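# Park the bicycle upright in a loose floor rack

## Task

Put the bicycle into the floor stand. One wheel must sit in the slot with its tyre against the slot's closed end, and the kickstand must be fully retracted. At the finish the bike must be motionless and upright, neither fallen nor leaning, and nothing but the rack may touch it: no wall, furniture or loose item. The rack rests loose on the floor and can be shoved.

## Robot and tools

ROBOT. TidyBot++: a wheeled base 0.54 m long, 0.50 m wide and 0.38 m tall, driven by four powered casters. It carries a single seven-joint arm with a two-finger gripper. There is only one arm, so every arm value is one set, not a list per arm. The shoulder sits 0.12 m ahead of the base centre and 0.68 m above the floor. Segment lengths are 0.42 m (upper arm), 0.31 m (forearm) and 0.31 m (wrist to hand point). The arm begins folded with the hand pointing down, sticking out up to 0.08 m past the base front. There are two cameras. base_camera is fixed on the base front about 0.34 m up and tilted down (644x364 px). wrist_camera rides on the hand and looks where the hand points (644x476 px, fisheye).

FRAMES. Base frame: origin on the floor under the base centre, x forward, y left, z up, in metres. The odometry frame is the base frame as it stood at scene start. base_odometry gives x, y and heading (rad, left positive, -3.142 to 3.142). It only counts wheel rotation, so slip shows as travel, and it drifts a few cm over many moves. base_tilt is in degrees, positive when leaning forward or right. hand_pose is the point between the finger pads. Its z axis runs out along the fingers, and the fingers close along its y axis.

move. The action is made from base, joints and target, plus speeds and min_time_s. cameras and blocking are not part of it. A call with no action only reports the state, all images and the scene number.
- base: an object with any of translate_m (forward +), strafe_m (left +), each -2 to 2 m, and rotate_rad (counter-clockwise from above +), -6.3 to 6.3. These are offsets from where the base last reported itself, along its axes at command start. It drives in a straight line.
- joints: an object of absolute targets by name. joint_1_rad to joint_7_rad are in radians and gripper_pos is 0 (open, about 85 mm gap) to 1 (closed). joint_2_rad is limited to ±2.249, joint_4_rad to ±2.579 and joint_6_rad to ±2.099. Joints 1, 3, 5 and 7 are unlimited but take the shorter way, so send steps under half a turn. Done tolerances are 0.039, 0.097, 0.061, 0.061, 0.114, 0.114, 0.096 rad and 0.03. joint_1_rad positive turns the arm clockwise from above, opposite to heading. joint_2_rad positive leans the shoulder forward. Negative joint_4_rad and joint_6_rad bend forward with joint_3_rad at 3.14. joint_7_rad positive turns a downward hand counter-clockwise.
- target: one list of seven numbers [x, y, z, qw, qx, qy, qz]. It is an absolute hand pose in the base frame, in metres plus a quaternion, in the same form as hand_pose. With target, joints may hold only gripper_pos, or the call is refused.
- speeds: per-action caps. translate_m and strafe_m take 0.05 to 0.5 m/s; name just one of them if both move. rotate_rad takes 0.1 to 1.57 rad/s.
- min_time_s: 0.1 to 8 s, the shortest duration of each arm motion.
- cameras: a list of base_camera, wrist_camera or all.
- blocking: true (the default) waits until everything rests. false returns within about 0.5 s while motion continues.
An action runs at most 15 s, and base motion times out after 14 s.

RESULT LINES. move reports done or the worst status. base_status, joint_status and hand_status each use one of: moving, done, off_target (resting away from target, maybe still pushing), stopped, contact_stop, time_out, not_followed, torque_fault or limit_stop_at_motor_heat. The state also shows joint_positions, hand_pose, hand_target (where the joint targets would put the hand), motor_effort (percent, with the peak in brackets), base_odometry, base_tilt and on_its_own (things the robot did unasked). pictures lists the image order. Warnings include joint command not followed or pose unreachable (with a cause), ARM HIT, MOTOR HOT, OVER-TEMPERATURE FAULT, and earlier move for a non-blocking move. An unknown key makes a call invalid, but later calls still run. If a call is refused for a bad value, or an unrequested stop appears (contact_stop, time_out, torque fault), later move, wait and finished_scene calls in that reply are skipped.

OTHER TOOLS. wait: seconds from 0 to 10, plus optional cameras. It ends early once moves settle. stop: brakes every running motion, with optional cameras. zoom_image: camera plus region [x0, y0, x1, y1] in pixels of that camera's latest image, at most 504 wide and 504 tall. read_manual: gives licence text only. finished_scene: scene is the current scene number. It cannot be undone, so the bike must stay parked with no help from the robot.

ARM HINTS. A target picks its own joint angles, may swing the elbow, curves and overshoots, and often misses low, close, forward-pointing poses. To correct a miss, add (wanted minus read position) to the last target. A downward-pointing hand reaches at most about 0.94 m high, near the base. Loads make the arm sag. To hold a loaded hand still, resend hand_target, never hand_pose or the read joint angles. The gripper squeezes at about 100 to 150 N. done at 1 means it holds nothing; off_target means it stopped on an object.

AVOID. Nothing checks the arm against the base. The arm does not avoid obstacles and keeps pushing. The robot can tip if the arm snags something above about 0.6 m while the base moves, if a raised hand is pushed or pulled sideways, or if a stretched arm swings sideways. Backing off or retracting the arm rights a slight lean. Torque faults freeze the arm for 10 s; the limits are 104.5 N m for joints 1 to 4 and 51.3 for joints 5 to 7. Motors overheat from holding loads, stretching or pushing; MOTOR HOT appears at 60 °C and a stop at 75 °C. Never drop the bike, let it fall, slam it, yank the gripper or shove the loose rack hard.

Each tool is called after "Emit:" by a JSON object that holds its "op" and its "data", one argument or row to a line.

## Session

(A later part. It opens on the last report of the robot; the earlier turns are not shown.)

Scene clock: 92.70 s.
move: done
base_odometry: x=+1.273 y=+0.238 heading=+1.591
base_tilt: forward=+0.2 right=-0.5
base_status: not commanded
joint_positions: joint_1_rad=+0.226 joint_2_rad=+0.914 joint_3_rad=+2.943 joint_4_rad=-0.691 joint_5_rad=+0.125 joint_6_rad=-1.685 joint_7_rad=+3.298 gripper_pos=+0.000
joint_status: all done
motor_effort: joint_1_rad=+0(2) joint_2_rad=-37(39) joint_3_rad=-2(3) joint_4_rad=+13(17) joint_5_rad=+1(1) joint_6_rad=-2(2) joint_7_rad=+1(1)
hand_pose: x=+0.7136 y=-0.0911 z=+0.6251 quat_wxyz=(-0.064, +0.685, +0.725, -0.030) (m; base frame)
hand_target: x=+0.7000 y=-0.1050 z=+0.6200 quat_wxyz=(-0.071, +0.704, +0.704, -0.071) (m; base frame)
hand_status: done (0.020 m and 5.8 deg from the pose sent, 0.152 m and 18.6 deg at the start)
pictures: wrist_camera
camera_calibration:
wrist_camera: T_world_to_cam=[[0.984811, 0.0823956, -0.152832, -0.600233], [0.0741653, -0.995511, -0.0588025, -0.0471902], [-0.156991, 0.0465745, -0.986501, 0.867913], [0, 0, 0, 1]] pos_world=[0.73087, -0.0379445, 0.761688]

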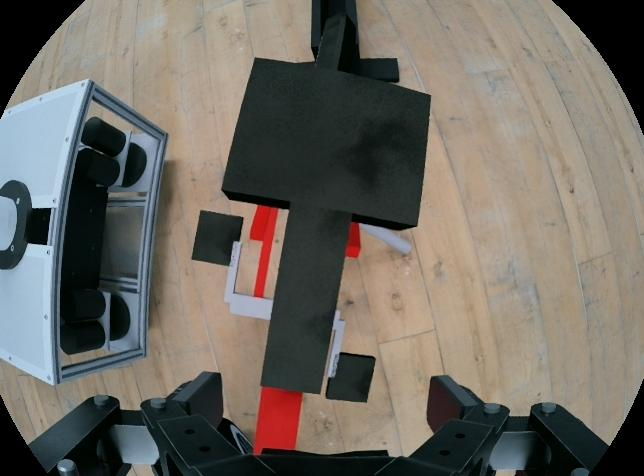

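Emit:
{"op": "move", "data": {
  "target": [0.675, -0.105, 0.49, -0.0687, 0.7216, 0.6848, -0.0724],
  "cameras": ["wrist_camera"]
}}

Scene clock: 96.17 s.
move: done
base_odometry: x=+1.273 y=+0.238 heading=+1.591
base_tilt: forward=+0.2 right=-0.5
base_status: not commanded
joint_positions: joint_1_rad=+0.260 joint_2_rad=+0.942 joint_3_rad=+2.933 joint_4_rad=-1.021 joint_5_rad=+0.184 joint_6_rad=-1.408 joint_7_rad=+3.208 gripper_pos=+0.000
joint_status: not commanded
motor_effort: joint_1_rad=+1(1) joint_2_rad=-37(38) joint_3_rad=-3(3) joint_4_rad=+12(15) joint_5_rad=+0(1) joint_6_rad=-3(3) joint_7_rad=+1(1)
hand_pose: x=+0.6726 y=-0.1024 z=+0.5115 quat_wxyz=(-0.079, +0.703, +0.703, -0.071) (m; base frame)
hand_target: x=+0.6750 y=-0.1050 z=+0.4900 quat_wxyz=(-0.069, +0.722, +0.685, -0.072) (m; base frame)
hand_status: done (0.022 m and 3.2 deg from the pose sent, 0.141 m and 8.0 deg at the start)
pictures: wrist_camera
camera_calibration:
wrist_camera: T_world_to_cam=[[0.971921, 0.0222445, -0.234255, -0.532077], [0.0181684, -0.999644, -0.0195441, -0.0449558], [-0.234606, 0.0147393, -0.971979, 0.791461], [0, 0, 0, 1]] pos_world=[0.703635, -0.0447696, 0.643763]

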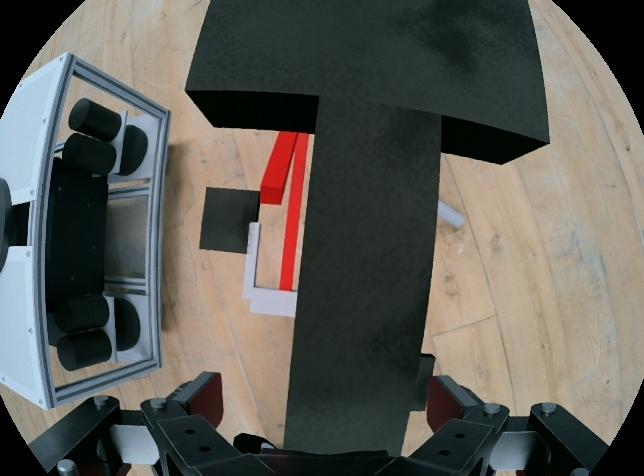

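Emit:
{"op": "move", "data": {
  "joints": {"gripper_pos": 1}
}}

Emit:
{"op": "move", "data": {
  "target": [0.59, -0.11, 0.60, 0.011, 0.725, 0.688, 0.01],
  "min_time_s": 2,
  "cameras": ["all"]
}}

Scene clock: 97.90 s.
move: off_target
base_odometry: x=+1.273 y=+0.238 heading=+1.591
base_tilt: forward=+0.2 right=-0.5
base_status: not commanded
joint_positions: joint_1_rad=+0.260 joint_2_rad=+0.942 joint_3_rad=+2.930 joint_4_rad=-1.021 joint_5_rad=+0.186 joint_6_rad=-1.394 joint_7_rad=+3.187 gripper_pos=+0.559
joint_status: gripper_pos off_target (ended at +0.559, target +1.000)
motor_effort: joint_1_rad=+0(2) joint_2_rad=-33(37) joint_3_rad=-3(4) joint_4_rad=+10(13) joint_5_rad=+1(2) joint_6_rad=+1(9) joint_7_rad=+4(5)
hand_pose: x=+0.6770 y=-0.1018 z=+0.5110 quat_wxyz=(-0.073, +0.711, +0.696, -0.067) (m; base frame)
hand_target: x=+0.6750 y=-0.1050 z=+0.4900 quat_wxyz=(-0.069, +0.722, +0.685, -0.072) (m; base frame)
hand_status: not commanded
pictures: none

Scene clock: 100.20 s.
move: off_target
base_odometry: x=+1.273 y=+0.238 heading=+1.591
base_tilt: forward=+0.2 right=-0.5
base_status: not commanded
joint_positions: joint_1_rad=+0.399 joint_2_rad=+0.659 joint_3_rad=+2.880 joint_4_rad=-1.541 joint_5_rad=+0.179 joint_6_rad=-1.049 joint_7_rad=+3.187 gripper_pos=+0.573
joint_status: not commanded
motor_effort: joint_1_rad=+2(3) joint_2_rad=-46(47) joint_3_rad=-3(3) joint_4_rad=+15(16) joint_5_rad=+1(4) joint_6_rad=-15(16) joint_7_rad=+3(5)
hand_pose: x=+0.5869 y=-0.1131 z=+0.5275 quat_wxyz=(-0.035, +0.721, +0.691, -0.023) (m; base frame)
hand_target: x=+0.5900 y=-0.1100 z=+0.6000 quat_wxyz=(+0.011, +0.725, +0.688, +0.010) (m; base frame)
hand_status: off_target (0.073 m and 6.5 deg from the pose sent, 0.125 m and 13.2 deg at the start)
pictures: base_camera, wrist_camera
camera_calibration:
wrist_camera: T_world_to_cam=[[0.994265, -0.0196799, -0.105123, -0.530888], [-0.0220033, -0.999538, -0.0209872, -0.0293962], [-0.104661, 0.0231799, -0.994238, 0.723457], [0, 0, 0, 1]] pos_world=[0.602914, -0.0566001, 0.662863]

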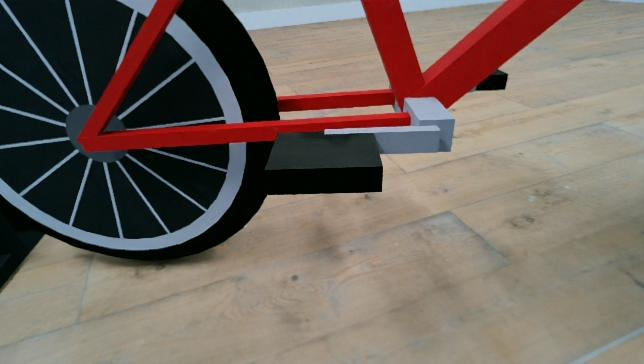

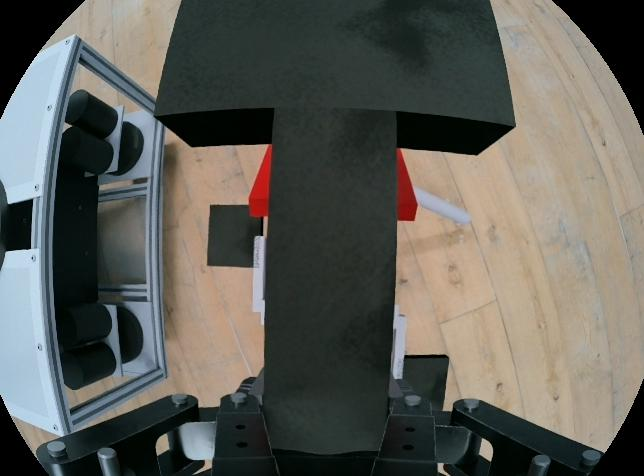

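Emit:
{"op": "move", "data": {
  "target": [0.58, -0.11, 0.68, 0.041, 0.724, 0.687, 0.0435],
  "min_time_s": 3,
  "cameras": ["all"]
}}

Scene clock: 104.10 s.
move: off_target
base_odometry: x=+1.273 y=+0.238 heading=+1.591
base_tilt: forward=+0.2 right=-0.5
base_status: not commanded
joint_positions: joint_1_rad=+0.398 joint_2_rad=+0.644 joint_3_rad=+2.917 joint_4_rad=-1.557 joint_5_rad=+0.104 joint_6_rad=-1.049 joint_7_rad=+3.223 gripper_pos=+0.574
joint_status: not commanded
motor_effort: joint_1_rad=+4(5) joint_2_rad=-66(67) joint_3_rad=-4(6) joint_4_rad=+24(25) joint_5_rad=-3(4) joint_6_rad=-21(22) joint_7_rad=-2(3)
hand_pose: x=+0.5802 y=-0.1083 z=+0.5298 quat_wxyz=(-0.051, +0.731, +0.680, -0.009) (m; base frame)
hand_target: x=+0.5800 y=-0.1100 z=+0.6800 quat_wxyz=(+0.041, +0.724, +0.687, +0.044) (m; base frame)
hand_status: off_target (0.150 m and 12.1 deg from the pose sent, 0.153 m and 11.6 deg at the start)
pictures: base_camera, wrist_camera
camera_calibration:
wrist_camera: T_world_to_cam=[[0.992991, -0.0473075, -0.108306, -0.524345], [-0.0542169, -0.996617, -0.0617643, 0.0158998], [-0.105018, 0.0672034, -0.992197, 0.728823], [0, 0, 0, 1]] pos_world=[0.598072, -0.0579388, 0.667328]

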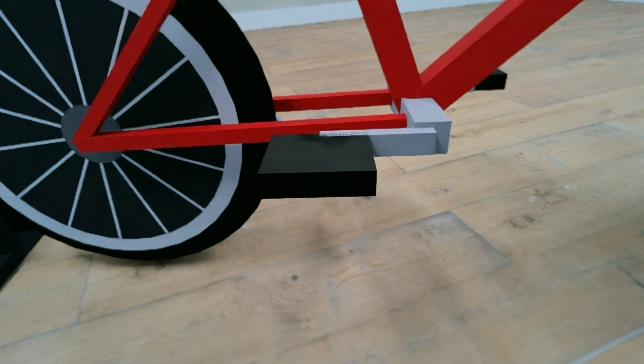

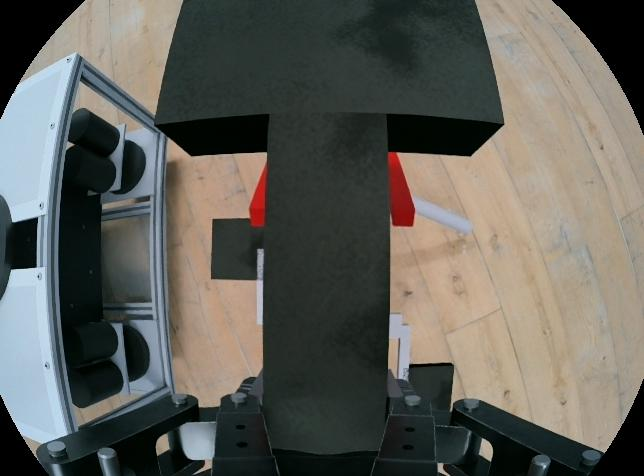

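Emit:
{"op": "move", "data": {
  "target": [0.60, -0.11, 0.74, 0.041, 0.724, 0.687, 0.0435],
  "min_time_s": 2,
  "cameras": ["all"]
}}

Scene clock: 107.60 s.
move: off_target
base_odometry: x=+1.273 y=+0.238 heading=+1.591
base_tilt: forward=+0.3 right=-0.5
base_status: not commanded
joint_positions: joint_1_rad=+0.373 joint_2_rad=+0.645 joint_3_rad=+2.943 joint_4_rad=-1.480 joint_5_rad=+0.075 joint_6_rad=-1.186 joint_7_rad=+3.226 gripper_pos=+0.575
joint_status: not commanded
motor_effort: joint_1_rad=+2(5) joint_2_rad=-80(81) joint_3_rad=-6(6) joint_4_rad=+35(37) joint_5_rad=+0(4) joint_6_rad=-17(22) joint_7_rad=+0(3)
hand_pose: x=+0.5750 y=-0.1034 z=+0.5510 quat_wxyz=(-0.079, +0.734, +0.674, -0.026) (m; base frame)
hand_target: x=+0.6000 y=-0.1100 z=+0.7400 quat_wxyz=(+0.041, +0.724, +0.687, +0.044) (m; base frame)
hand_status: off_target (0.191 m and 16.0 deg from the pose sent, 0.211 m and 12.1 deg at the start)
pictures: base_camera, wrist_camera
camera_calibration:
wrist_camera: T_world_to_cam=[[0.98343, -0.0562703, -0.172332, -0.476866], [-0.070073, -0.994712, -0.0750829, 0.0384513], [-0.167196, 0.0859146, -0.982173, 0.781074], [0, 0, 0, 1]] pos_world=[0.602251, -0.0556911, 0.687858]

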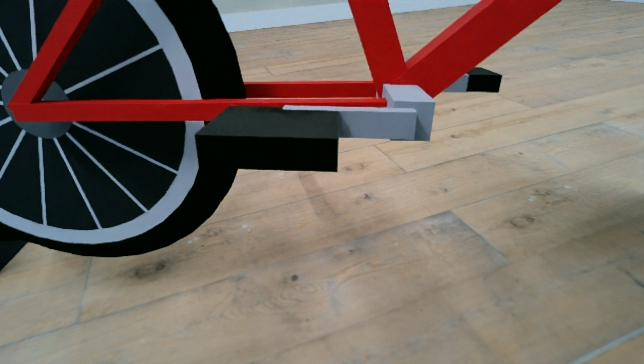

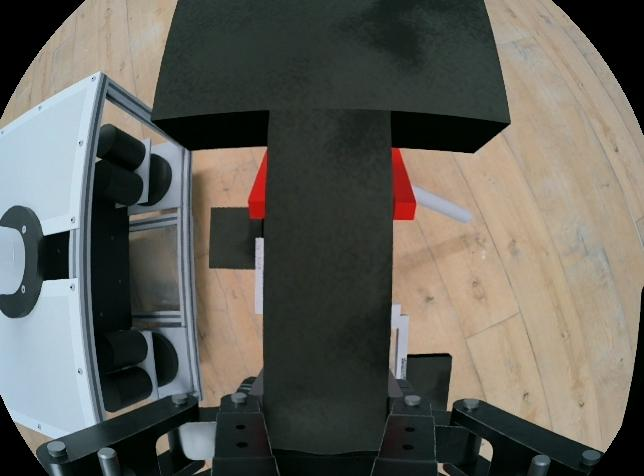

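Emit:
{"op": "move", "data": {
  "base": {"strafe_m": -0.16},
  "speeds": {"strafe_m": 0.15},
  "cameras": ["all"]
}}

Scene clock: 113.67 s.
move: done
base_odometry: x=+1.433 y=+0.242 heading=+1.591
base_tilt: forward=+0.3 right=-0.5
base_status: done
joint_positions: joint_1_rad=+0.287 joint_2_rad=+0.635 joint_3_rad=+2.903 joint_4_rad=-1.414 joint_5_rad=+0.033 joint_6_rad=-1.204 joint_7_rad=+3.255 gripper_pos=+0.575
joint_status: not commanded
motor_effort: joint_1_rad=+16(17) joint_2_rad=-67(80) joint_3_rad=+7(9) joint_4_rad=+30(37) joint_5_rad=+8(9) joint_6_rad=-18(22) joint_7_rad=-7(9)
hand_pose: x=+0.6108 y=-0.0387 z=+0.5750 quat_wxyz=(-0.072, +0.691, +0.719, +0.012) (m; base frame)
hand_target: x=+0.6000 y=-0.1100 z=+0.7400 quat_wxyz=(+0.041, +0.724, +0.687, +0.044) (m; base frame)
hand_status: not commanded
pictures: base_camera, wrist_camera
camera_calibration:
wrist_camera: T_world_to_cam=[[0.992241, 0.0697624, -0.102916, -0.544677], [0.056479, -0.990323, -0.126769, 0.059723], [-0.110764, 0.119973, -0.986579, 0.774539], [0, 0, 0, 1]] pos_world=[0.622868, 0.00421921, 0.715659]

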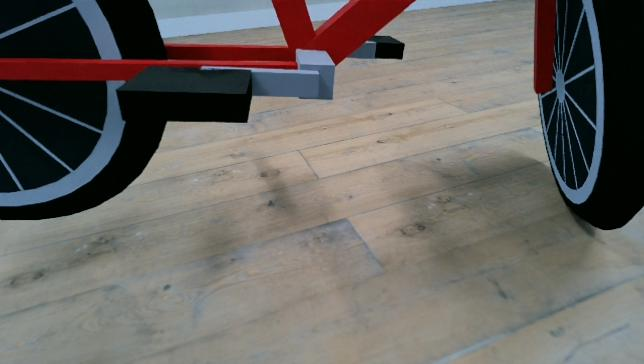

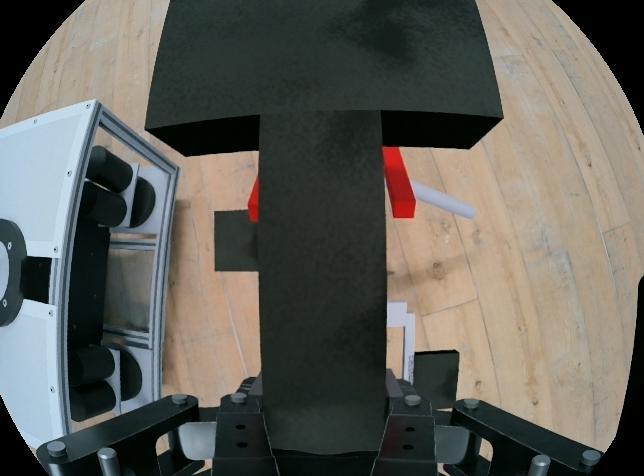

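Emit:
{"op": "move", "data": {
  "base": {"strafe_m": -0.12},
  "speeds": {"strafe_m": 0.15},
  "cameras": ["all"]
}}

Scene clock: 116.53 s.
move: done
base_odometry: x=+1.553 y=+0.244 heading=+1.592
base_tilt: forward=+0.2 right=-0.5
base_status: done
joint_positions: joint_1_rad=+0.250 joint_2_rad=+0.597 joint_3_rad=+2.868 joint_4_rad=-1.402 joint_5_rad=+0.004 joint_6_rad=-1.206 joint_7_rad=+3.272 gripper_pos=+0.575
joint_status: not commanded
motor_effort: joint_1_rad=+20(22) joint_2_rad=-60(68) joint_3_rad=+12(14) joint_4_rad=+27(31) joint_5_rad=+12(14) joint_6_rad=-18(21) joint_7_rad=-11(12)
hand_pose: x=+0.6207 y=+0.0022 z=+0.6001 quat_wxyz=(-0.066, +0.664, +0.744, +0.041) (m; base frame)
hand_target: x=+0.6000 y=-0.1100 z=+0.7400 quat_wxyz=(+0.041, +0.724, +0.687, +0.044) (m; base frame)
hand_status: not commanded
pictures: base_camera, wrist_camera
camera_calibration:
wrist_camera: T_world_to_cam=[[0.989122, 0.139631, -0.0462607, -0.587091], [0.130813, -0.978823, -0.157458, 0.0750889], [-0.0672671, 0.149693, -0.986442, 0.768332], [0, 0, 0, 1]] pos_world=[0.622565, 0.0404608, 0.742579]

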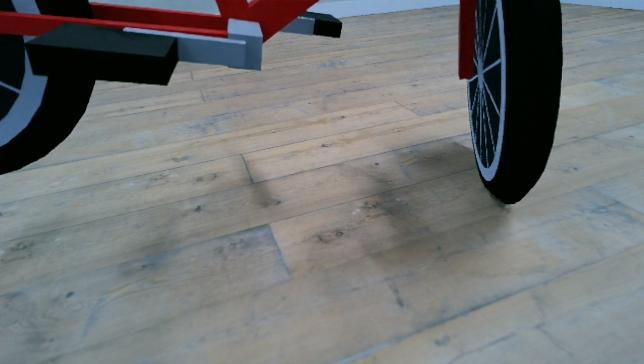

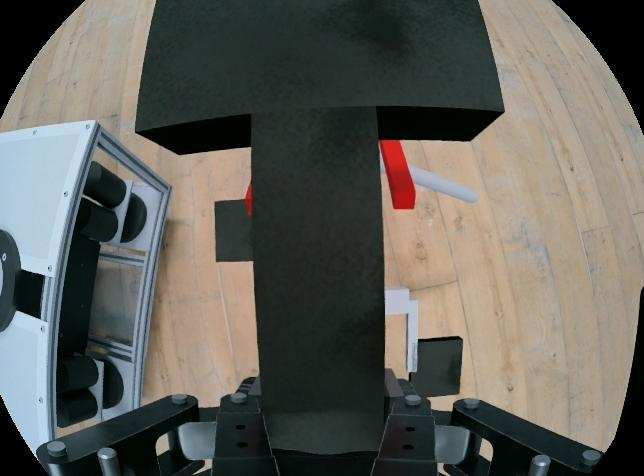

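Emit:
{"op": "move", "data": {
  "base": {"strafe_m": -0.1, "translate_m": 0.02},
  "speeds": {"strafe_m": 0.15},
  "cameras": ["all"]
}}

Scene clock: 121.13 s.
move: done
base_odometry: x=+1.652 y=+0.266 heading=+1.592
base_tilt: forward=+0.2 right=-0.5
base_status: done
joint_positions: joint_1_rad=+0.236 joint_2_rad=+0.566 joint_3_rad=+2.850 joint_4_rad=-1.385 joint_5_rad=-0.006 joint_6_rad=-1.211 joint_7_rad=+3.280 gripper_pos=+0.575
joint_status: not commanded
motor_effort: joint_1_rad=+23(26) joint_2_rad=-56(62) joint_3_rad=+13(17) joint_4_rad=+27(30) joint_5_rad=+11(15) joint_6_rad=-17(21) joint_7_rad=-12(14)
hand_pose: x=+0.6286 y=+0.0189 z=+0.6223 quat_wxyz=(-0.053, +0.651, +0.755, +0.060) (m; base frame)
hand_target: x=+0.6000 y=-0.1100 z=+0.7400 quat_wxyz=(+0.041, +0.724, +0.687, +0.044) (m; base frame)
hand_status: not commanded
pictures: base_camera, wrist_camera
camera_calibration:
wrist_camera: T_world_to_cam=[[0.985458, 0.169915, 0.00109532, -0.623934], [0.167853, -0.972458, -0.161715, 0.0730846], [-0.0264126, 0.159547, -0.986837, 0.762558], [0, 0, 0, 1]] pos_world=[0.622735, 0.0554233, 0.765023]

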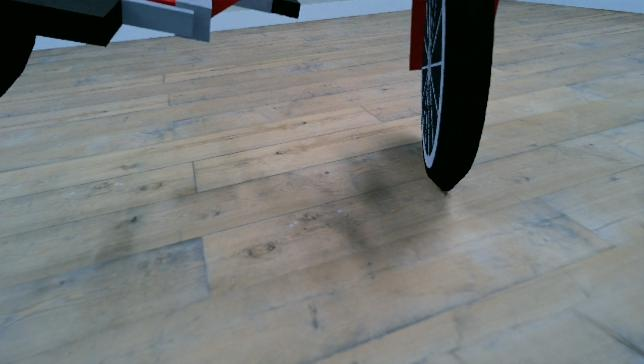

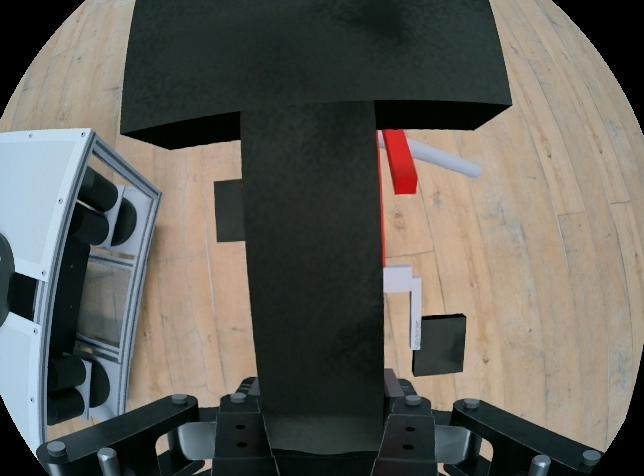

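Emit:
{"op": "move", "data": {
  "target": [0.66, 0.02, 0.66, 0.0374, 0.781, 0.621, 0.047],
  "min_time_s": 2,
  "cameras": ["all"]
}}

Scene clock: 124.67 s.
move: off_target
base_odometry: x=+1.652 y=+0.266 heading=+1.592
base_tilt: forward=+0.2 right=-0.5
base_status: not commanded
joint_positions: joint_1_rad=-0.014 joint_2_rad=+0.650 joint_3_rad=+2.847 joint_4_rad=-1.385 joint_5_rad=+0.097 joint_6_rad=-1.122 joint_7_rad=+2.932 gripper_pos=+0.575
joint_status: not commanded
motor_effort: joint_1_rad=+22(23) joint_2_rad=-56(60) joint_3_rad=+9(14) joint_4_rad=+21(30) joint_5_rad=+0(12) joint_6_rad=-21(23) joint_7_rad=-11(13)
hand_pose: x=+0.6351 y=+0.1254 z=+0.5762 quat_wxyz=(-0.036, +0.677, +0.735, +0.027) (m; base frame)
hand_target: x=+0.6600 y=+0.0200 z=+0.6600 quat_wxyz=(+0.037, +0.781, +0.621, +0.047) (m; base frame)
hand_status: off_target (0.137 m and 19.7 deg from the pose sent, 0.049 m and 23.9 deg at the start)
pictures: base_camera, wrist_camera
camera_calibration:
wrist_camera: T_world_to_cam=[[0.993942, 0.105771, -0.0298472, -0.627912], [0.102583, -0.990332, -0.0933736, 0.17242], [-0.0394349, 0.0897462, -0.995184, 0.722136], [0, 0, 0, 1]] pos_world=[0.634898, 0.172359, 0.716016]

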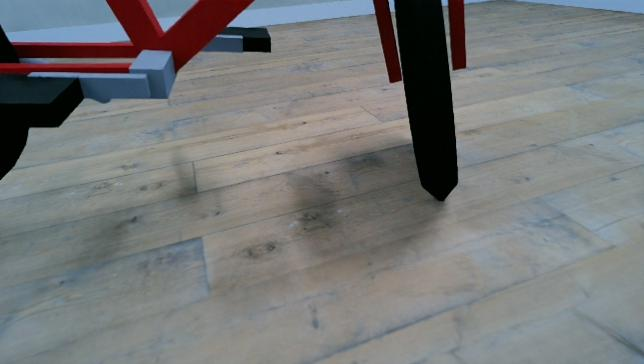

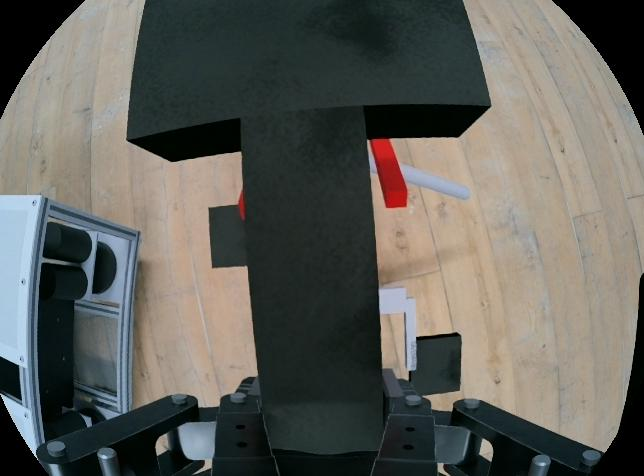

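Emit:
{"op": "move", "data": {
  "base": {"strafe_m": -0.2, "translate_m": 0.02},
  "speeds": {"strafe_m": 0.2},
  "cameras": ["all"]
}}

Scene clock: 132.80 s.
move: done
base_odometry: x=+1.852 y=+0.290 heading=+1.591
base_tilt: forward=+0.2 right=-0.5
base_status: done
joint_positions: joint_1_rad=+0.117 joint_2_rad=+0.715 joint_3_rad=+2.929 joint_4_rad=-1.400 joint_5_rad=+0.180 joint_6_rad=-1.151 joint_7_rad=+2.825 gripper_pos=+0.575
joint_status: not commanded
motor_effort: joint_1_rad=+0(32) joint_2_rad=-61(75) joint_3_rad=-5(20) joint_4_rad=+26(34) joint_5_rad=-4(12) joint_6_rad=-7(34) joint_7_rad=-4(21)
hand_pose: x=+0.6280 y=-0.0065 z=+0.5339 quat_wxyz=(-0.022, +0.767, +0.639, -0.050) (m; base frame)
hand_target: x=+0.6600 y=+0.0200 z=+0.6600 quat_wxyz=(+0.037, +0.781, +0.621, +0.047) (m; base frame)
hand_status: not commanded
pictures: base_camera, wrist_camera
camera_calibration:
wrist_camera: T_world_to_cam=[[0.979361, -0.161522, -0.1215, -0.551676], [-0.157342, -0.986594, 0.0433064, 0.128933], [-0.126866, -0.0232955, -0.991646, 0.743918], [0, 0, 0, 1]] pos_world=[0.654954, 0.055427, 0.665091]

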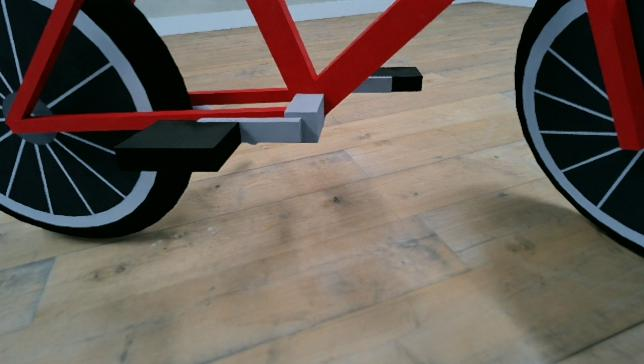

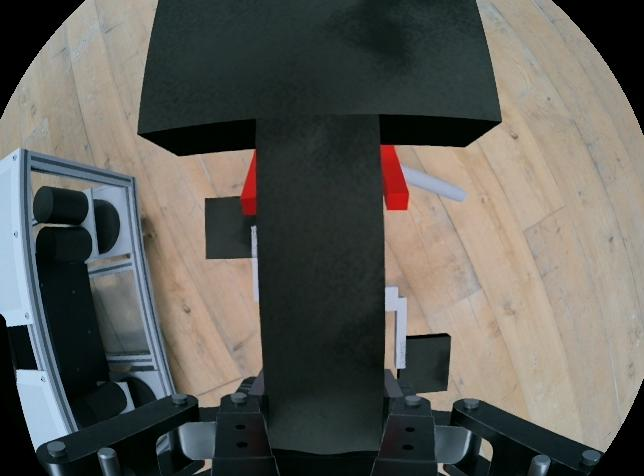

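Emit:
{"op": "move", "data": {
  "target": [0.65, -0.01, 0.69, 0.0446, 0.668, 0.742, 0.040],
  "min_time_s": 2
}}

Emit:
{"op": "move", "data": {
  "base": {"strafe_m": 0.36},
  "speeds": {"strafe_m": 0.2},
  "cameras": ["all"]
}}

Scene clock: 137.83 s.
move: off_target
base_odometry: x=+1.852 y=+0.290 heading=+1.591
base_tilt: forward=+0.3 right=-0.5
base_status: not commanded
joint_positions: joint_1_rad=+0.179 joint_2_rad=+0.721 joint_3_rad=+2.899 joint_4_rad=-1.401 joint_5_rad=+0.132 joint_6_rad=-1.181 joint_7_rad=+3.033 gripper_pos=+0.575
joint_status: not commanded
motor_effort: joint_1_rad=+3(4) joint_2_rad=-75(75) joint_3_rad=-6(7) joint_4_rad=+36(36) joint_5_rad=+5(9) joint_6_rad=-5(11) joint_7_rad=+8(13)
hand_pose: x=+0.6162 y=-0.0104 z=+0.5335 quat_wxyz=(-0.062, +0.717, +0.693, -0.039) (m; base frame)
hand_target: x=+0.6500 y=-0.0100 z=+0.6900 quat_wxyz=(+0.045, +0.668, +0.742, +0.040) (m; base frame)
hand_status: off_target (0.160 m and 17.1 deg from the pose sent, 0.158 m and 20.8 deg at the start)
pictures: none

Scene clock: 140.90 s.
move: done
base_odometry: x=+1.492 y=+0.283 heading=+1.592
base_tilt: forward=+0.3 right=-0.5
base_status: done
joint_positions: joint_1_rad=+0.203 joint_2_rad=+0.719 joint_3_rad=+2.888 joint_4_rad=-1.390 joint_5_rad=+0.175 joint_6_rad=-1.177 joint_7_rad=+3.132 gripper_pos=+0.576
joint_status: not commanded
motor_effort: joint_1_rad=+0(8) joint_2_rad=-73(75) joint_3_rad=-8(11) joint_4_rad=+33(36) joint_5_rad=-6(10) joint_6_rad=-10(20) joint_7_rad=-4(9)
hand_pose: x=+0.6233 y=-0.0303 z=+0.5368 quat_wxyz=(-0.046, +0.682, +0.729, -0.040) (m; base frame)
hand_target: x=+0.6500 y=-0.0100 z=+0.6900 quat_wxyz=(+0.045, +0.668, +0.742, +0.040) (m; base frame)
hand_status: not commanded
pictures: base_camera, wrist_camera
camera_calibration:
wrist_camera: T_world_to_cam=[[0.985607, 0.0892054, -0.143598, -0.53517], [0.0873936, -0.995995, -0.0188884, -0.0148846], [-0.144708, 0.00606695, -0.989456, 0.756449], [0, 0, 0, 1]] pos_world=[0.638232, 0.0283257, 0.671343]

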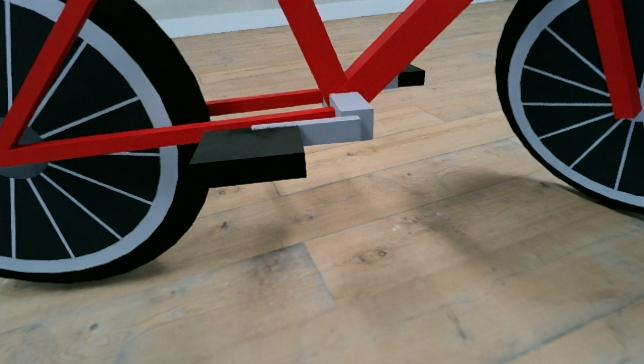

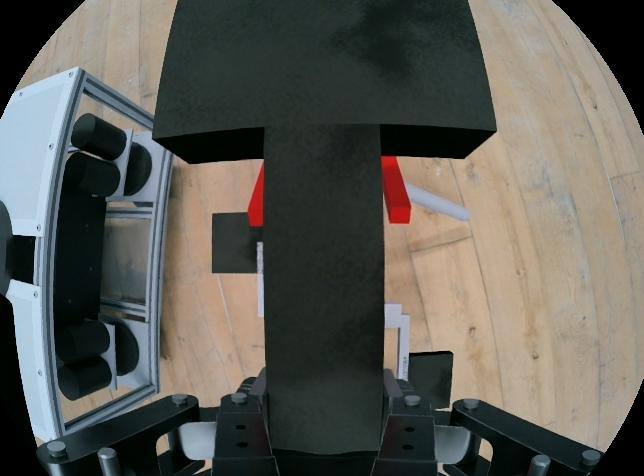

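Emit:
{"op": "move", "data": {
  "target": [0.66, -0.03, 0.75, 0.0446, 0.69, 0.722, 0.040],
  "min_time_s": 2
}}

Emit:
{"op": "move", "data": {
  "base": {"strafe_m": 0.06, "translate_m": 0.015},
  "speeds": {"strafe_m": 0.15},
  "cameras": ["all"]
}}

Scene clock: 144.60 s.
move: off_target
base_odometry: x=+1.492 y=+0.283 heading=+1.592
base_tilt: forward=+0.3 right=-0.5
base_status: not commanded
joint_positions: joint_1_rad=+0.203 joint_2_rad=+0.783 joint_3_rad=+2.905 joint_4_rad=-1.264 joint_5_rad=+0.172 joint_6_rad=-1.277 joint_7_rad=+3.132 gripper_pos=+0.577
joint_status: not commanded
motor_effort: joint_1_rad=-1(1) joint_2_rad=-87(87) joint_3_rad=-9(9) joint_4_rad=+35(38) joint_5_rad=-3(8) joint_6_rad=-19(19) joint_7_rad=+1(4)
hand_pose: x=+0.6394 y=-0.0436 z=+0.5367 quat_wxyz=(-0.060, +0.693, +0.717, -0.055) (m; base frame)
hand_target: x=+0.6600 y=-0.0300 z=+0.7500 quat_wxyz=(+0.045, +0.690, +0.722, +0.040) (m; base frame)
hand_status: off_target (0.215 m and 16.2 deg from the pose sent, 0.216 m and 13.9 deg at the start)
pictures: none

Scene clock: 146.30 s.
move: done
TORQUE WARNING: joint_2_rad reached its warning level (56.7 N m). A warning alone does not stop the arm.
base_odometry: x=+1.431 y=+0.297 heading=+1.592
base_tilt: forward=+0.2 right=-0.5
base_status: done
joint_positions: joint_1_rad=+0.192 joint_2_rad=+0.792 joint_3_rad=+2.920 joint_4_rad=-1.241 joint_5_rad=+0.152 joint_6_rad=-1.295 joint_7_rad=+3.141 gripper_pos=+0.577
joint_status: not commanded
motor_effort: joint_1_rad=+1(6) joint_2_rad=-87(89) joint_3_rad=-8(11) joint_4_rad=+36(38) joint_5_rad=-3(8) joint_6_rad=-18(24) joint_7_rad=+1(5)
hand_pose: x=+0.6427 y=-0.0397 z=+0.5377 quat_wxyz=(-0.065, +0.693, +0.716, -0.053) (m; base frame)
hand_target: x=+0.6600 y=-0.0300 z=+0.7500 quat_wxyz=(+0.045, +0.690, +0.722, +0.040) (m; base frame)
hand_status: not commanded
pictures: base_camera, wrist_camera
camera_calibration:
wrist_camera: T_world_to_cam=[[0.98024, 0.0551305, -0.189973, -0.526161], [0.0508753, -0.998334, -0.0272073, 0.00188279], [-0.191157, 0.0170047, -0.981412, 0.786134], [0, 0, 0, 1]] pos_world=[0.665943, 0.0175192, 0.671616]

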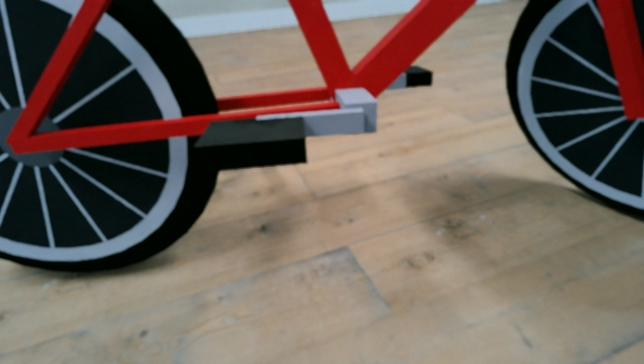

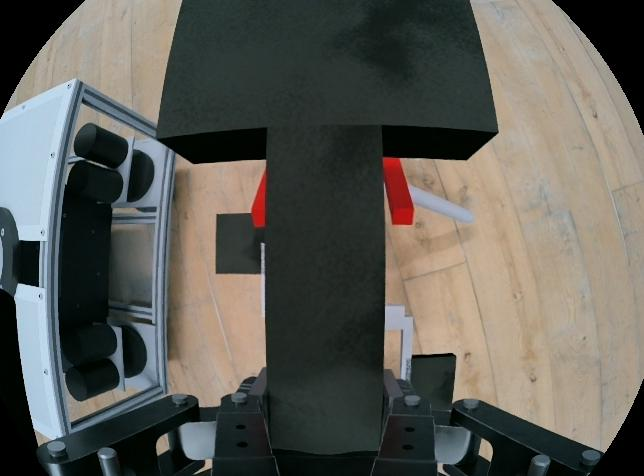

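Emit:
{"op": "move", "data": {
  "base": {"translate_m": 0.07},
  "target": [0.585, -0.03, 0.73, 0.09, 0.6845, 0.716, 0.086],
  "min_time_s": 1.5,
  "cameras": ["all"]
}}

Scene clock: 149.73 s.
move: off_target
TORQUE WARNING: joint_2_rad reached its warning level (56.7 N m). A warning alone does not stop the arm.
base_odometry: x=+1.430 y=+0.367 heading=+1.592
base_tilt: forward=+0.2 right=-0.5
base_status: done
joint_positions: joint_1_rad=+0.209 joint_2_rad=+0.551 joint_3_rad=+2.975 joint_4_rad=-1.665 joint_5_rad=+0.066 joint_6_rad=-1.076 joint_7_rad=+3.176 gripper_pos=+0.578
joint_status: not commanded
motor_effort: joint_1_rad=+0(3) joint_2_rad=-71(89) joint_3_rad=-5(10) joint_4_rad=+33(40) joint_5_rad=-3(4) joint_6_rad=-17(23) joint_7_rad=-1(3)
hand_pose: x=+0.5423 y=-0.0332 z=+0.5468 quat_wxyz=(-0.063, +0.702, +0.708, -0.036) (m; base frame)
hand_target: x=+0.5850 y=-0.0300 z=+0.7300 quat_wxyz=(+0.090, +0.686, +0.717, +0.086) (m; base frame)
hand_status: off_target (0.188 m and 22.6 deg from the pose sent, 0.201 m and 24.0 deg at the start)
pictures: base_camera, wrist_camera
camera_calibration:
wrist_camera: T_world_to_cam=[[0.986268, 0.0335312, -0.161715, -0.445875], [0.0264522, -0.998603, -0.0457318, 0.0371088], [-0.163022, 0.0408261, -0.985777, 0.763706], [0, 0, 0, 1]] pos_world=[0.563272, 0.0208286, 0.682437]

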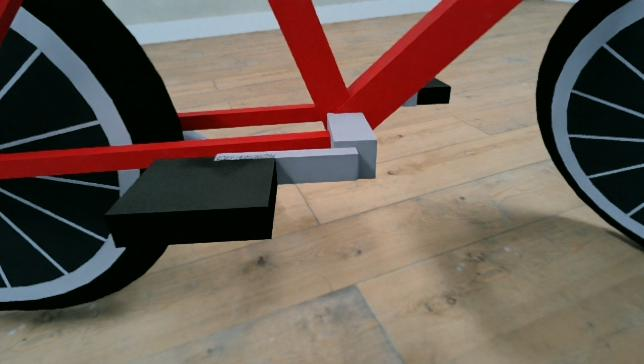

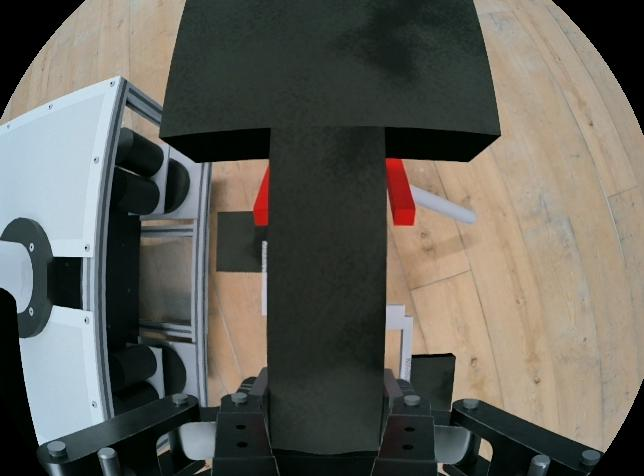

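Emit:
{"op": "move", "data": {
  "target": [0.58, -0.03, 0.80, 0.09, 0.6845, 0.716, 0.086],
  "min_time_s": 1.5,
  "cameras": ["base_camera"]
}}

Scene clock: 152.47 s.
move: off_target
base_odometry: x=+1.430 y=+0.367 heading=+1.592
base_tilt: forward=+0.2 right=-0.5
base_status: not commanded
joint_positions: joint_1_rad=+0.188 joint_2_rad=+0.550 joint_3_rad=+3.018 joint_4_rad=-1.563 joint_5_rad=+0.046 joint_6_rad=-1.160 joint_7_rad=+3.181 gripper_pos=+0.579
joint_status: not commanded
motor_effort: joint_1_rad=+0(1) joint_2_rad=-78(78) joint_3_rad=-4(6) joint_4_rad=+38(39) joint_5_rad=-1(3) joint_6_rad=-16(19) joint_7_rad=+0(1)
hand_pose: x=+0.5646 y=-0.0412 z=+0.5718 quat_wxyz=(-0.056, +0.712, +0.700, -0.033) (m; base frame)
hand_target: x=+0.5800 y=-0.0300 z=+0.8000 quat_wxyz=(+0.090, +0.686, +0.717, +0.086) (m; base frame)
hand_status: off_target (0.229 m and 21.9 deg from the pose sent, 0.256 m and 22.6 deg at the start)
pictures: base_camera

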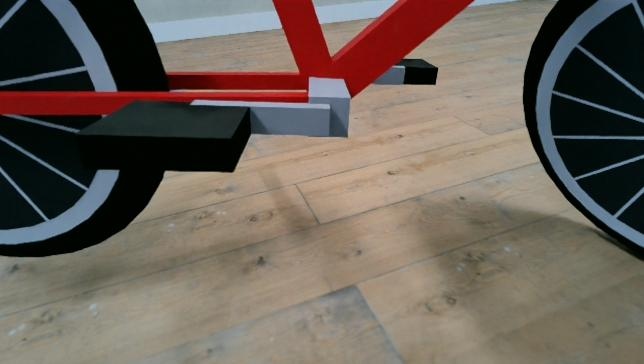

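Emit:
{"op": "move", "data": {
  "base": {"translate_m": -0.04},
  "speeds": {"translate_m": 0.15}
}}

Emit:
{"op": "move", "data": {
  "base": {"strafe_m": 0.12},
  "speeds": {"strafe_m": 0.15},
  "cameras": ["all"]
}}

Scene clock: 154.93 s.
move: done
base_odometry: x=+1.431 y=+0.327 heading=+1.592
base_tilt: forward=+0.3 right=-0.5
base_status: done
joint_positions: joint_1_rad=+0.185 joint_2_rad=+0.543 joint_3_rad=+3.021 joint_4_rad=-1.546 joint_5_rad=+0.037 joint_6_rad=-1.210 joint_7_rad=+3.183 gripper_pos=+0.579
joint_status: not commanded
motor_effort: joint_1_rad=+1(3) joint_2_rad=-76(80) joint_3_rad=-4(5) joint_4_rad=+37(43) joint_5_rad=-1(2) joint_6_rad=-18(21) joint_7_rad=+0(2)
hand_pose: x=+0.5582 y=-0.0390 z=+0.5808 quat_wxyz=(-0.067, +0.712, +0.698, -0.040) (m; base frame)
hand_target: x=+0.5800 y=-0.0300 z=+0.8000 quat_wxyz=(+0.090, +0.686, +0.717, +0.086) (m; base frame)
hand_status: not commanded
pictures: none

Scene clock: 156.77 s.
move: done
base_odometry: x=+1.311 y=+0.324 heading=+1.592
base_tilt: forward=+0.3 right=-0.5
base_status: done
joint_positions: joint_1_rad=+0.172 joint_2_rad=+0.542 joint_3_rad=+3.035 joint_4_rad=-1.546 joint_5_rad=+0.024 joint_6_rad=-1.210 joint_7_rad=+3.191 gripper_pos=+0.579
joint_status: not commanded
motor_effort: joint_1_rad=+1(5) joint_2_rad=-75(78) joint_3_rad=-3(8) joint_4_rad=+38(39) joint_5_rad=+0(5) joint_6_rad=-17(21) joint_7_rad=+1(2)
hand_pose: x=+0.5587 y=-0.0359 z=+0.5812 quat_wxyz=(-0.068, +0.711, +0.699, -0.038) (m; base frame)
hand_target: x=+0.5800 y=-0.0300 z=+0.8000 quat_wxyz=(+0.090, +0.686, +0.717, +0.086) (m; base frame)
hand_status: not commanded
pictures: base_camera, wrist_camera
camera_calibration:
wrist_camera: T_world_to_cam=[[0.984941, 0.00822997, -0.172696, -0.450127], [-0.000063848, -0.998849, -0.047965, 0.051643], [-0.172892, 0.0472537, -0.983807, 0.805001], [0, 0, 0, 1]] pos_world=[0.58253, 0.0172488, 0.716707]

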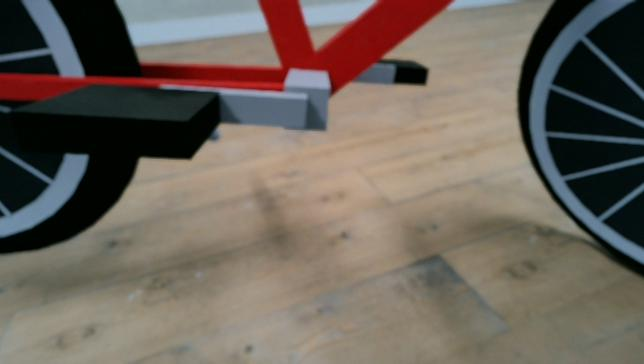

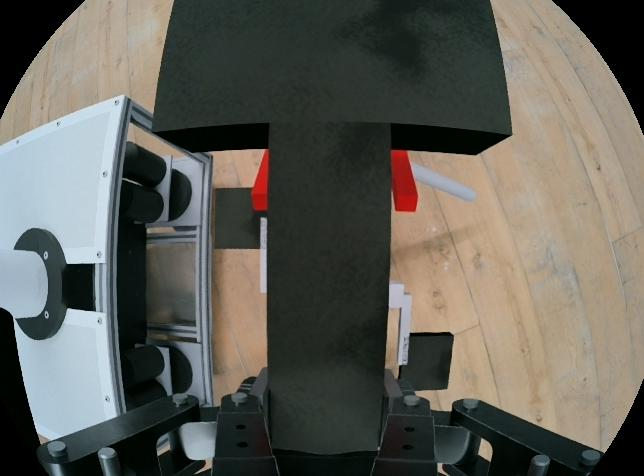

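Emit:
{"op": "move", "data": {
  "base": {"strafe_m": 0.14, "translate_m": -0.01},
  "speeds": {"strafe_m": 0.15},
  "cameras": ["all"]
}}

Scene clock: 159.63 s.
move: done
base_odometry: x=+1.171 y=+0.311 heading=+1.592
base_tilt: forward=+0.2 right=-0.5
base_status: done
joint_positions: joint_1_rad=+0.171 joint_2_rad=+0.534 joint_3_rad=+3.041 joint_4_rad=-1.545 joint_5_rad=+0.015 joint_6_rad=-1.210 joint_7_rad=+3.201 gripper_pos=+0.579
joint_status: not commanded
motor_effort: joint_1_rad=+1(5) joint_2_rad=-76(78) joint_3_rad=-3(8) joint_4_rad=+39(40) joint_5_rad=-3(7) joint_6_rad=-15(21) joint_7_rad=+0(3)
hand_pose: x=+0.5596 y=-0.0351 z=+0.5846 quat_wxyz=(-0.067, +0.710, +0.700, -0.033) (m; base frame)
hand_target: x=+0.5800 y=-0.0300 z=+0.8000 quat_wxyz=(+0.090, +0.686, +0.717, +0.086) (m; base frame)
hand_status: not commanded
pictures: base_camera, wrist_camera
camera_calibration:
wrist_camera: T_world_to_cam=[[0.986273, 0.0117295, -0.164705, -0.455836], [0.002963, -0.99857, -0.0533702, 0.0541627], [-0.165096, 0.0521496, -0.984898, 0.804987], [0, 0, 0, 1]] pos_world=[0.582319, 0.0174523, 0.720642]

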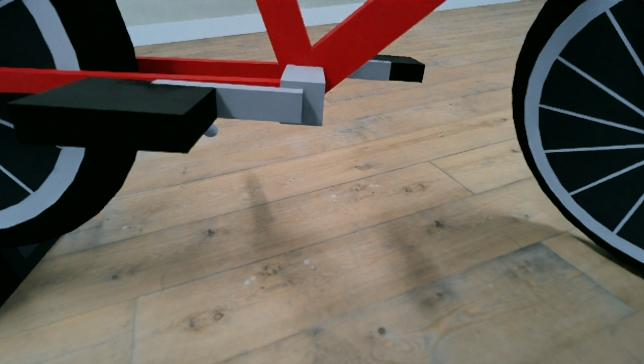

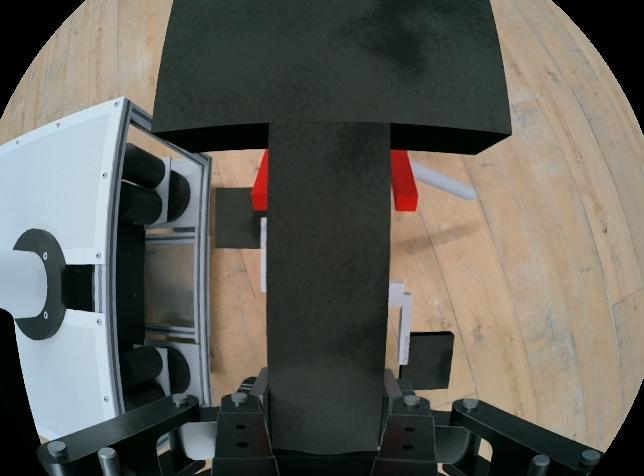

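Emit:
{"op": "zoom_image", "data": {
  "camera": "base_camera",
  "region": [0, 60, 200, 320]
}}

Scaled by 1.938.

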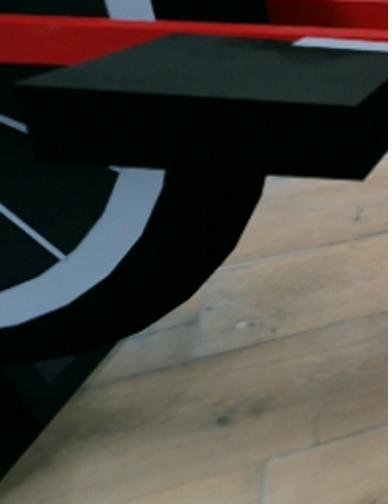

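Emit:
{"op": "move", "data": {
  "base": {"strafe_m": 0.12},
  "speeds": {"strafe_m": 0.15},
  "cameras": ["all"]
}}

Emit:
{"op": "zoom_image", "data": {
  "camera": "base_camera",
  "region": [0, 60, 200, 320]
}}

Scene clock: 169.90 s.
move: done
base_odometry: x=+1.050 y=+0.309 heading=+1.592
base_tilt: forward=+0.3 right=-0.5
base_status: done
joint_positions: joint_1_rad=+0.174 joint_2_rad=+0.531 joint_3_rad=+3.041 joint_4_rad=-1.544 joint_5_rad=+0.017 joint_6_rad=-1.211 joint_7_rad=+3.205 gripper_pos=+0.579
joint_status: not commanded
motor_effort: joint_1_rad=+0(5) joint_2_rad=-76(79) joint_3_rad=-4(8) joint_4_rad=+39(41) joint_5_rad=-2(10) joint_6_rad=-16(22) joint_7_rad=+0(4)
hand_pose: x=+0.5602 y=-0.0372 z=+0.5861 quat_wxyz=(-0.065, +0.710, +0.701, -0.033) (m; base frame)
hand_target: x=+0.5800 y=-0.0300 z=+0.8000 quat_wxyz=(+0.090, +0.686, +0.717, +0.086) (m; base frame)
hand_status: not commanded
pictures: base_camera, wrist_camera
camera_calibration:
wrist_camera: T_world_to_cam=[[0.986829, 0.0129891, -0.161243, -0.458321], [0.00476435, -0.998672, -0.051291, 0.049799], [-0.161695, 0.0498473, -0.985581, 0.805003], [0, 0, 0, 1]] pos_world=[0.582213, 0.0155589, 0.722049]

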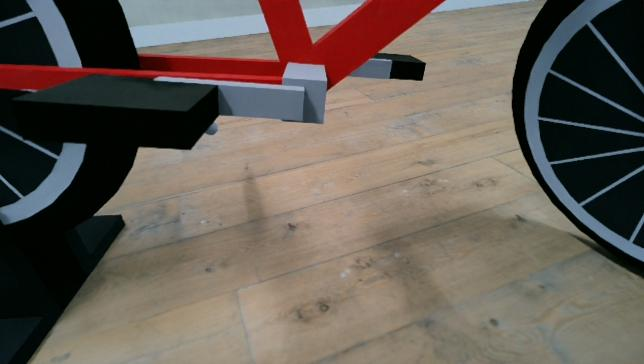

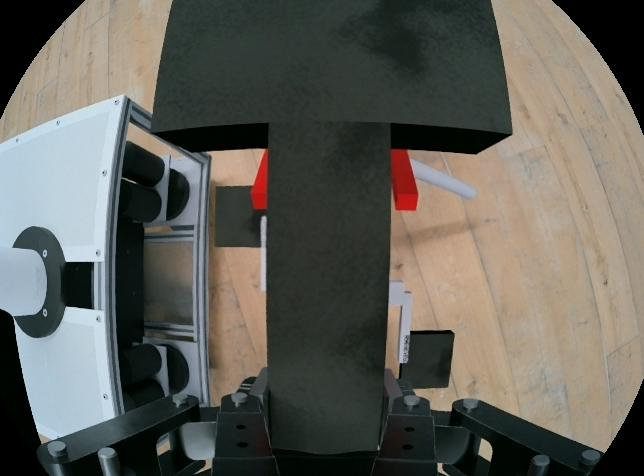

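Scaled by 1.938.

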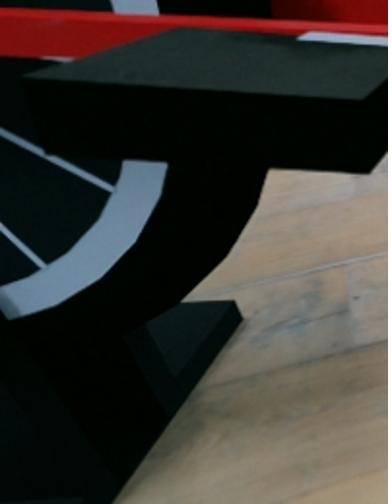

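Emit:
{"op": "move", "data": {
  "base": {"translate_m": -0.025},
  "speeds": {"translate_m": 0.1}
}}

Emit:
{"op": "move", "data": {
  "base": {"strafe_m": 0.1},
  "speeds": {"strafe_m": 0.15},
  "cameras": ["base_camera"]
}}

Emit:
{"op": "zoom_image", "data": {
  "camera": "base_camera",
  "region": [0, 60, 200, 320]
}}

Scene clock: 172.77 s.
move: done
base_odometry: x=+1.051 y=+0.284 heading=+1.593
base_tilt: forward=+0.3 right=-0.5
base_status: done
joint_positions: joint_1_rad=+0.180 joint_2_rad=+0.531 joint_3_rad=+3.041 joint_4_rad=-1.539 joint_5_rad=+0.017 joint_6_rad=-1.217 joint_7_rad=+3.205 gripper_pos=+0.580
joint_status: not commanded
motor_effort: joint_1_rad=+0(3) joint_2_rad=-76(80) joint_3_rad=-5(7) joint_4_rad=+39(42) joint_5_rad=-2(4) joint_6_rad=-16(23) joint_7_rad=+2(3)
hand_pose: x=+0.5603 y=-0.0403 z=+0.5878 quat_wxyz=(-0.066, +0.712, +0.698, -0.033) (m; base frame)
hand_target: x=+0.5800 y=-0.0300 z=+0.8000 quat_wxyz=(+0.090, +0.686, +0.717, +0.086) (m; base frame)
hand_status: not commanded
pictures: none

Scene clock: 174.30 s.
move: done
base_odometry: x=+0.951 y=+0.281 heading=+1.593
base_tilt: forward=+0.3 right=-0.5
base_status: done
joint_positions: joint_1_rad=+0.176 joint_2_rad=+0.527 joint_3_rad=+3.043 joint_4_rad=-1.539 joint_5_rad=+0.016 joint_6_rad=-1.217 joint_7_rad=+3.206 gripper_pos=+0.580
joint_status: not commanded
motor_effort: joint_1_rad=+0(5) joint_2_rad=-77(78) joint_3_rad=-4(8) joint_4_rad=+39(41) joint_5_rad=-3(8) joint_6_rad=-17(23) joint_7_rad=+1(4)
hand_pose: x=+0.5608 y=-0.0389 z=+0.5892 quat_wxyz=(-0.064, +0.711, +0.699, -0.032) (m; base frame)
hand_target: x=+0.5800 y=-0.0300 z=+0.8000 quat_wxyz=(+0.090, +0.686, +0.717, +0.086) (m; base frame)
hand_status: not commanded
pictures: base_camera

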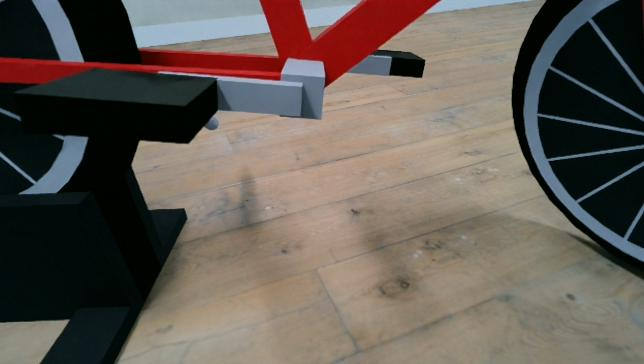

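Scaled by 1.938.

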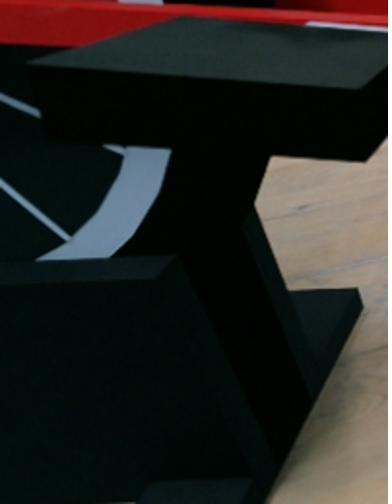

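Emit:
{"op": "move", "data": {
  "base": {"strafe_m": 0.18},
  "speeds": {"strafe_m": 0.15},
  "cameras": ["base_camera"]
}}

Scene clock: 177.33 s.
move: done
base_odometry: x=+0.771 y=+0.277 heading=+1.593
base_tilt: forward=+0.2 right=-0.5
base_status: done
joint_positions: joint_1_rad=+0.175 joint_2_rad=+0.527 joint_3_rad=+3.043 joint_4_rad=-1.539 joint_5_rad=+0.015 joint_6_rad=-1.217 joint_7_rad=+3.206 gripper_pos=+0.580
joint_status: not commanded
motor_effort: joint_1_rad=+1(5) joint_2_rad=-76(79) joint_3_rad=-4(8) joint_4_rad=+41(41) joint_5_rad=-2(7) joint_6_rad=-15(22) joint_7_rad=+1(3)
hand_pose: x=+0.5611 y=-0.0381 z=+0.5895 quat_wxyz=(-0.064, +0.711, +0.700, -0.032) (m; base frame)
hand_target: x=+0.5800 y=-0.0300 z=+0.8000 quat_wxyz=(+0.090, +0.686, +0.717, +0.086) (m; base frame)
hand_status: not commanded
pictures: base_camera

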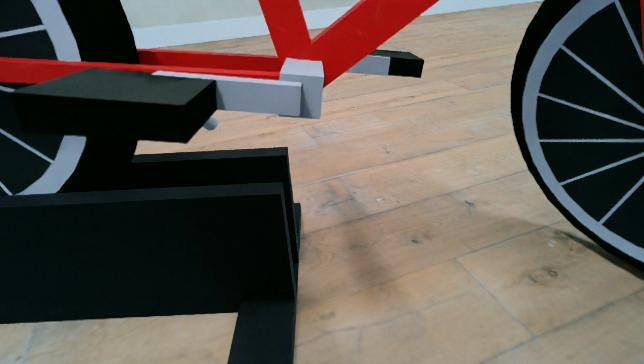

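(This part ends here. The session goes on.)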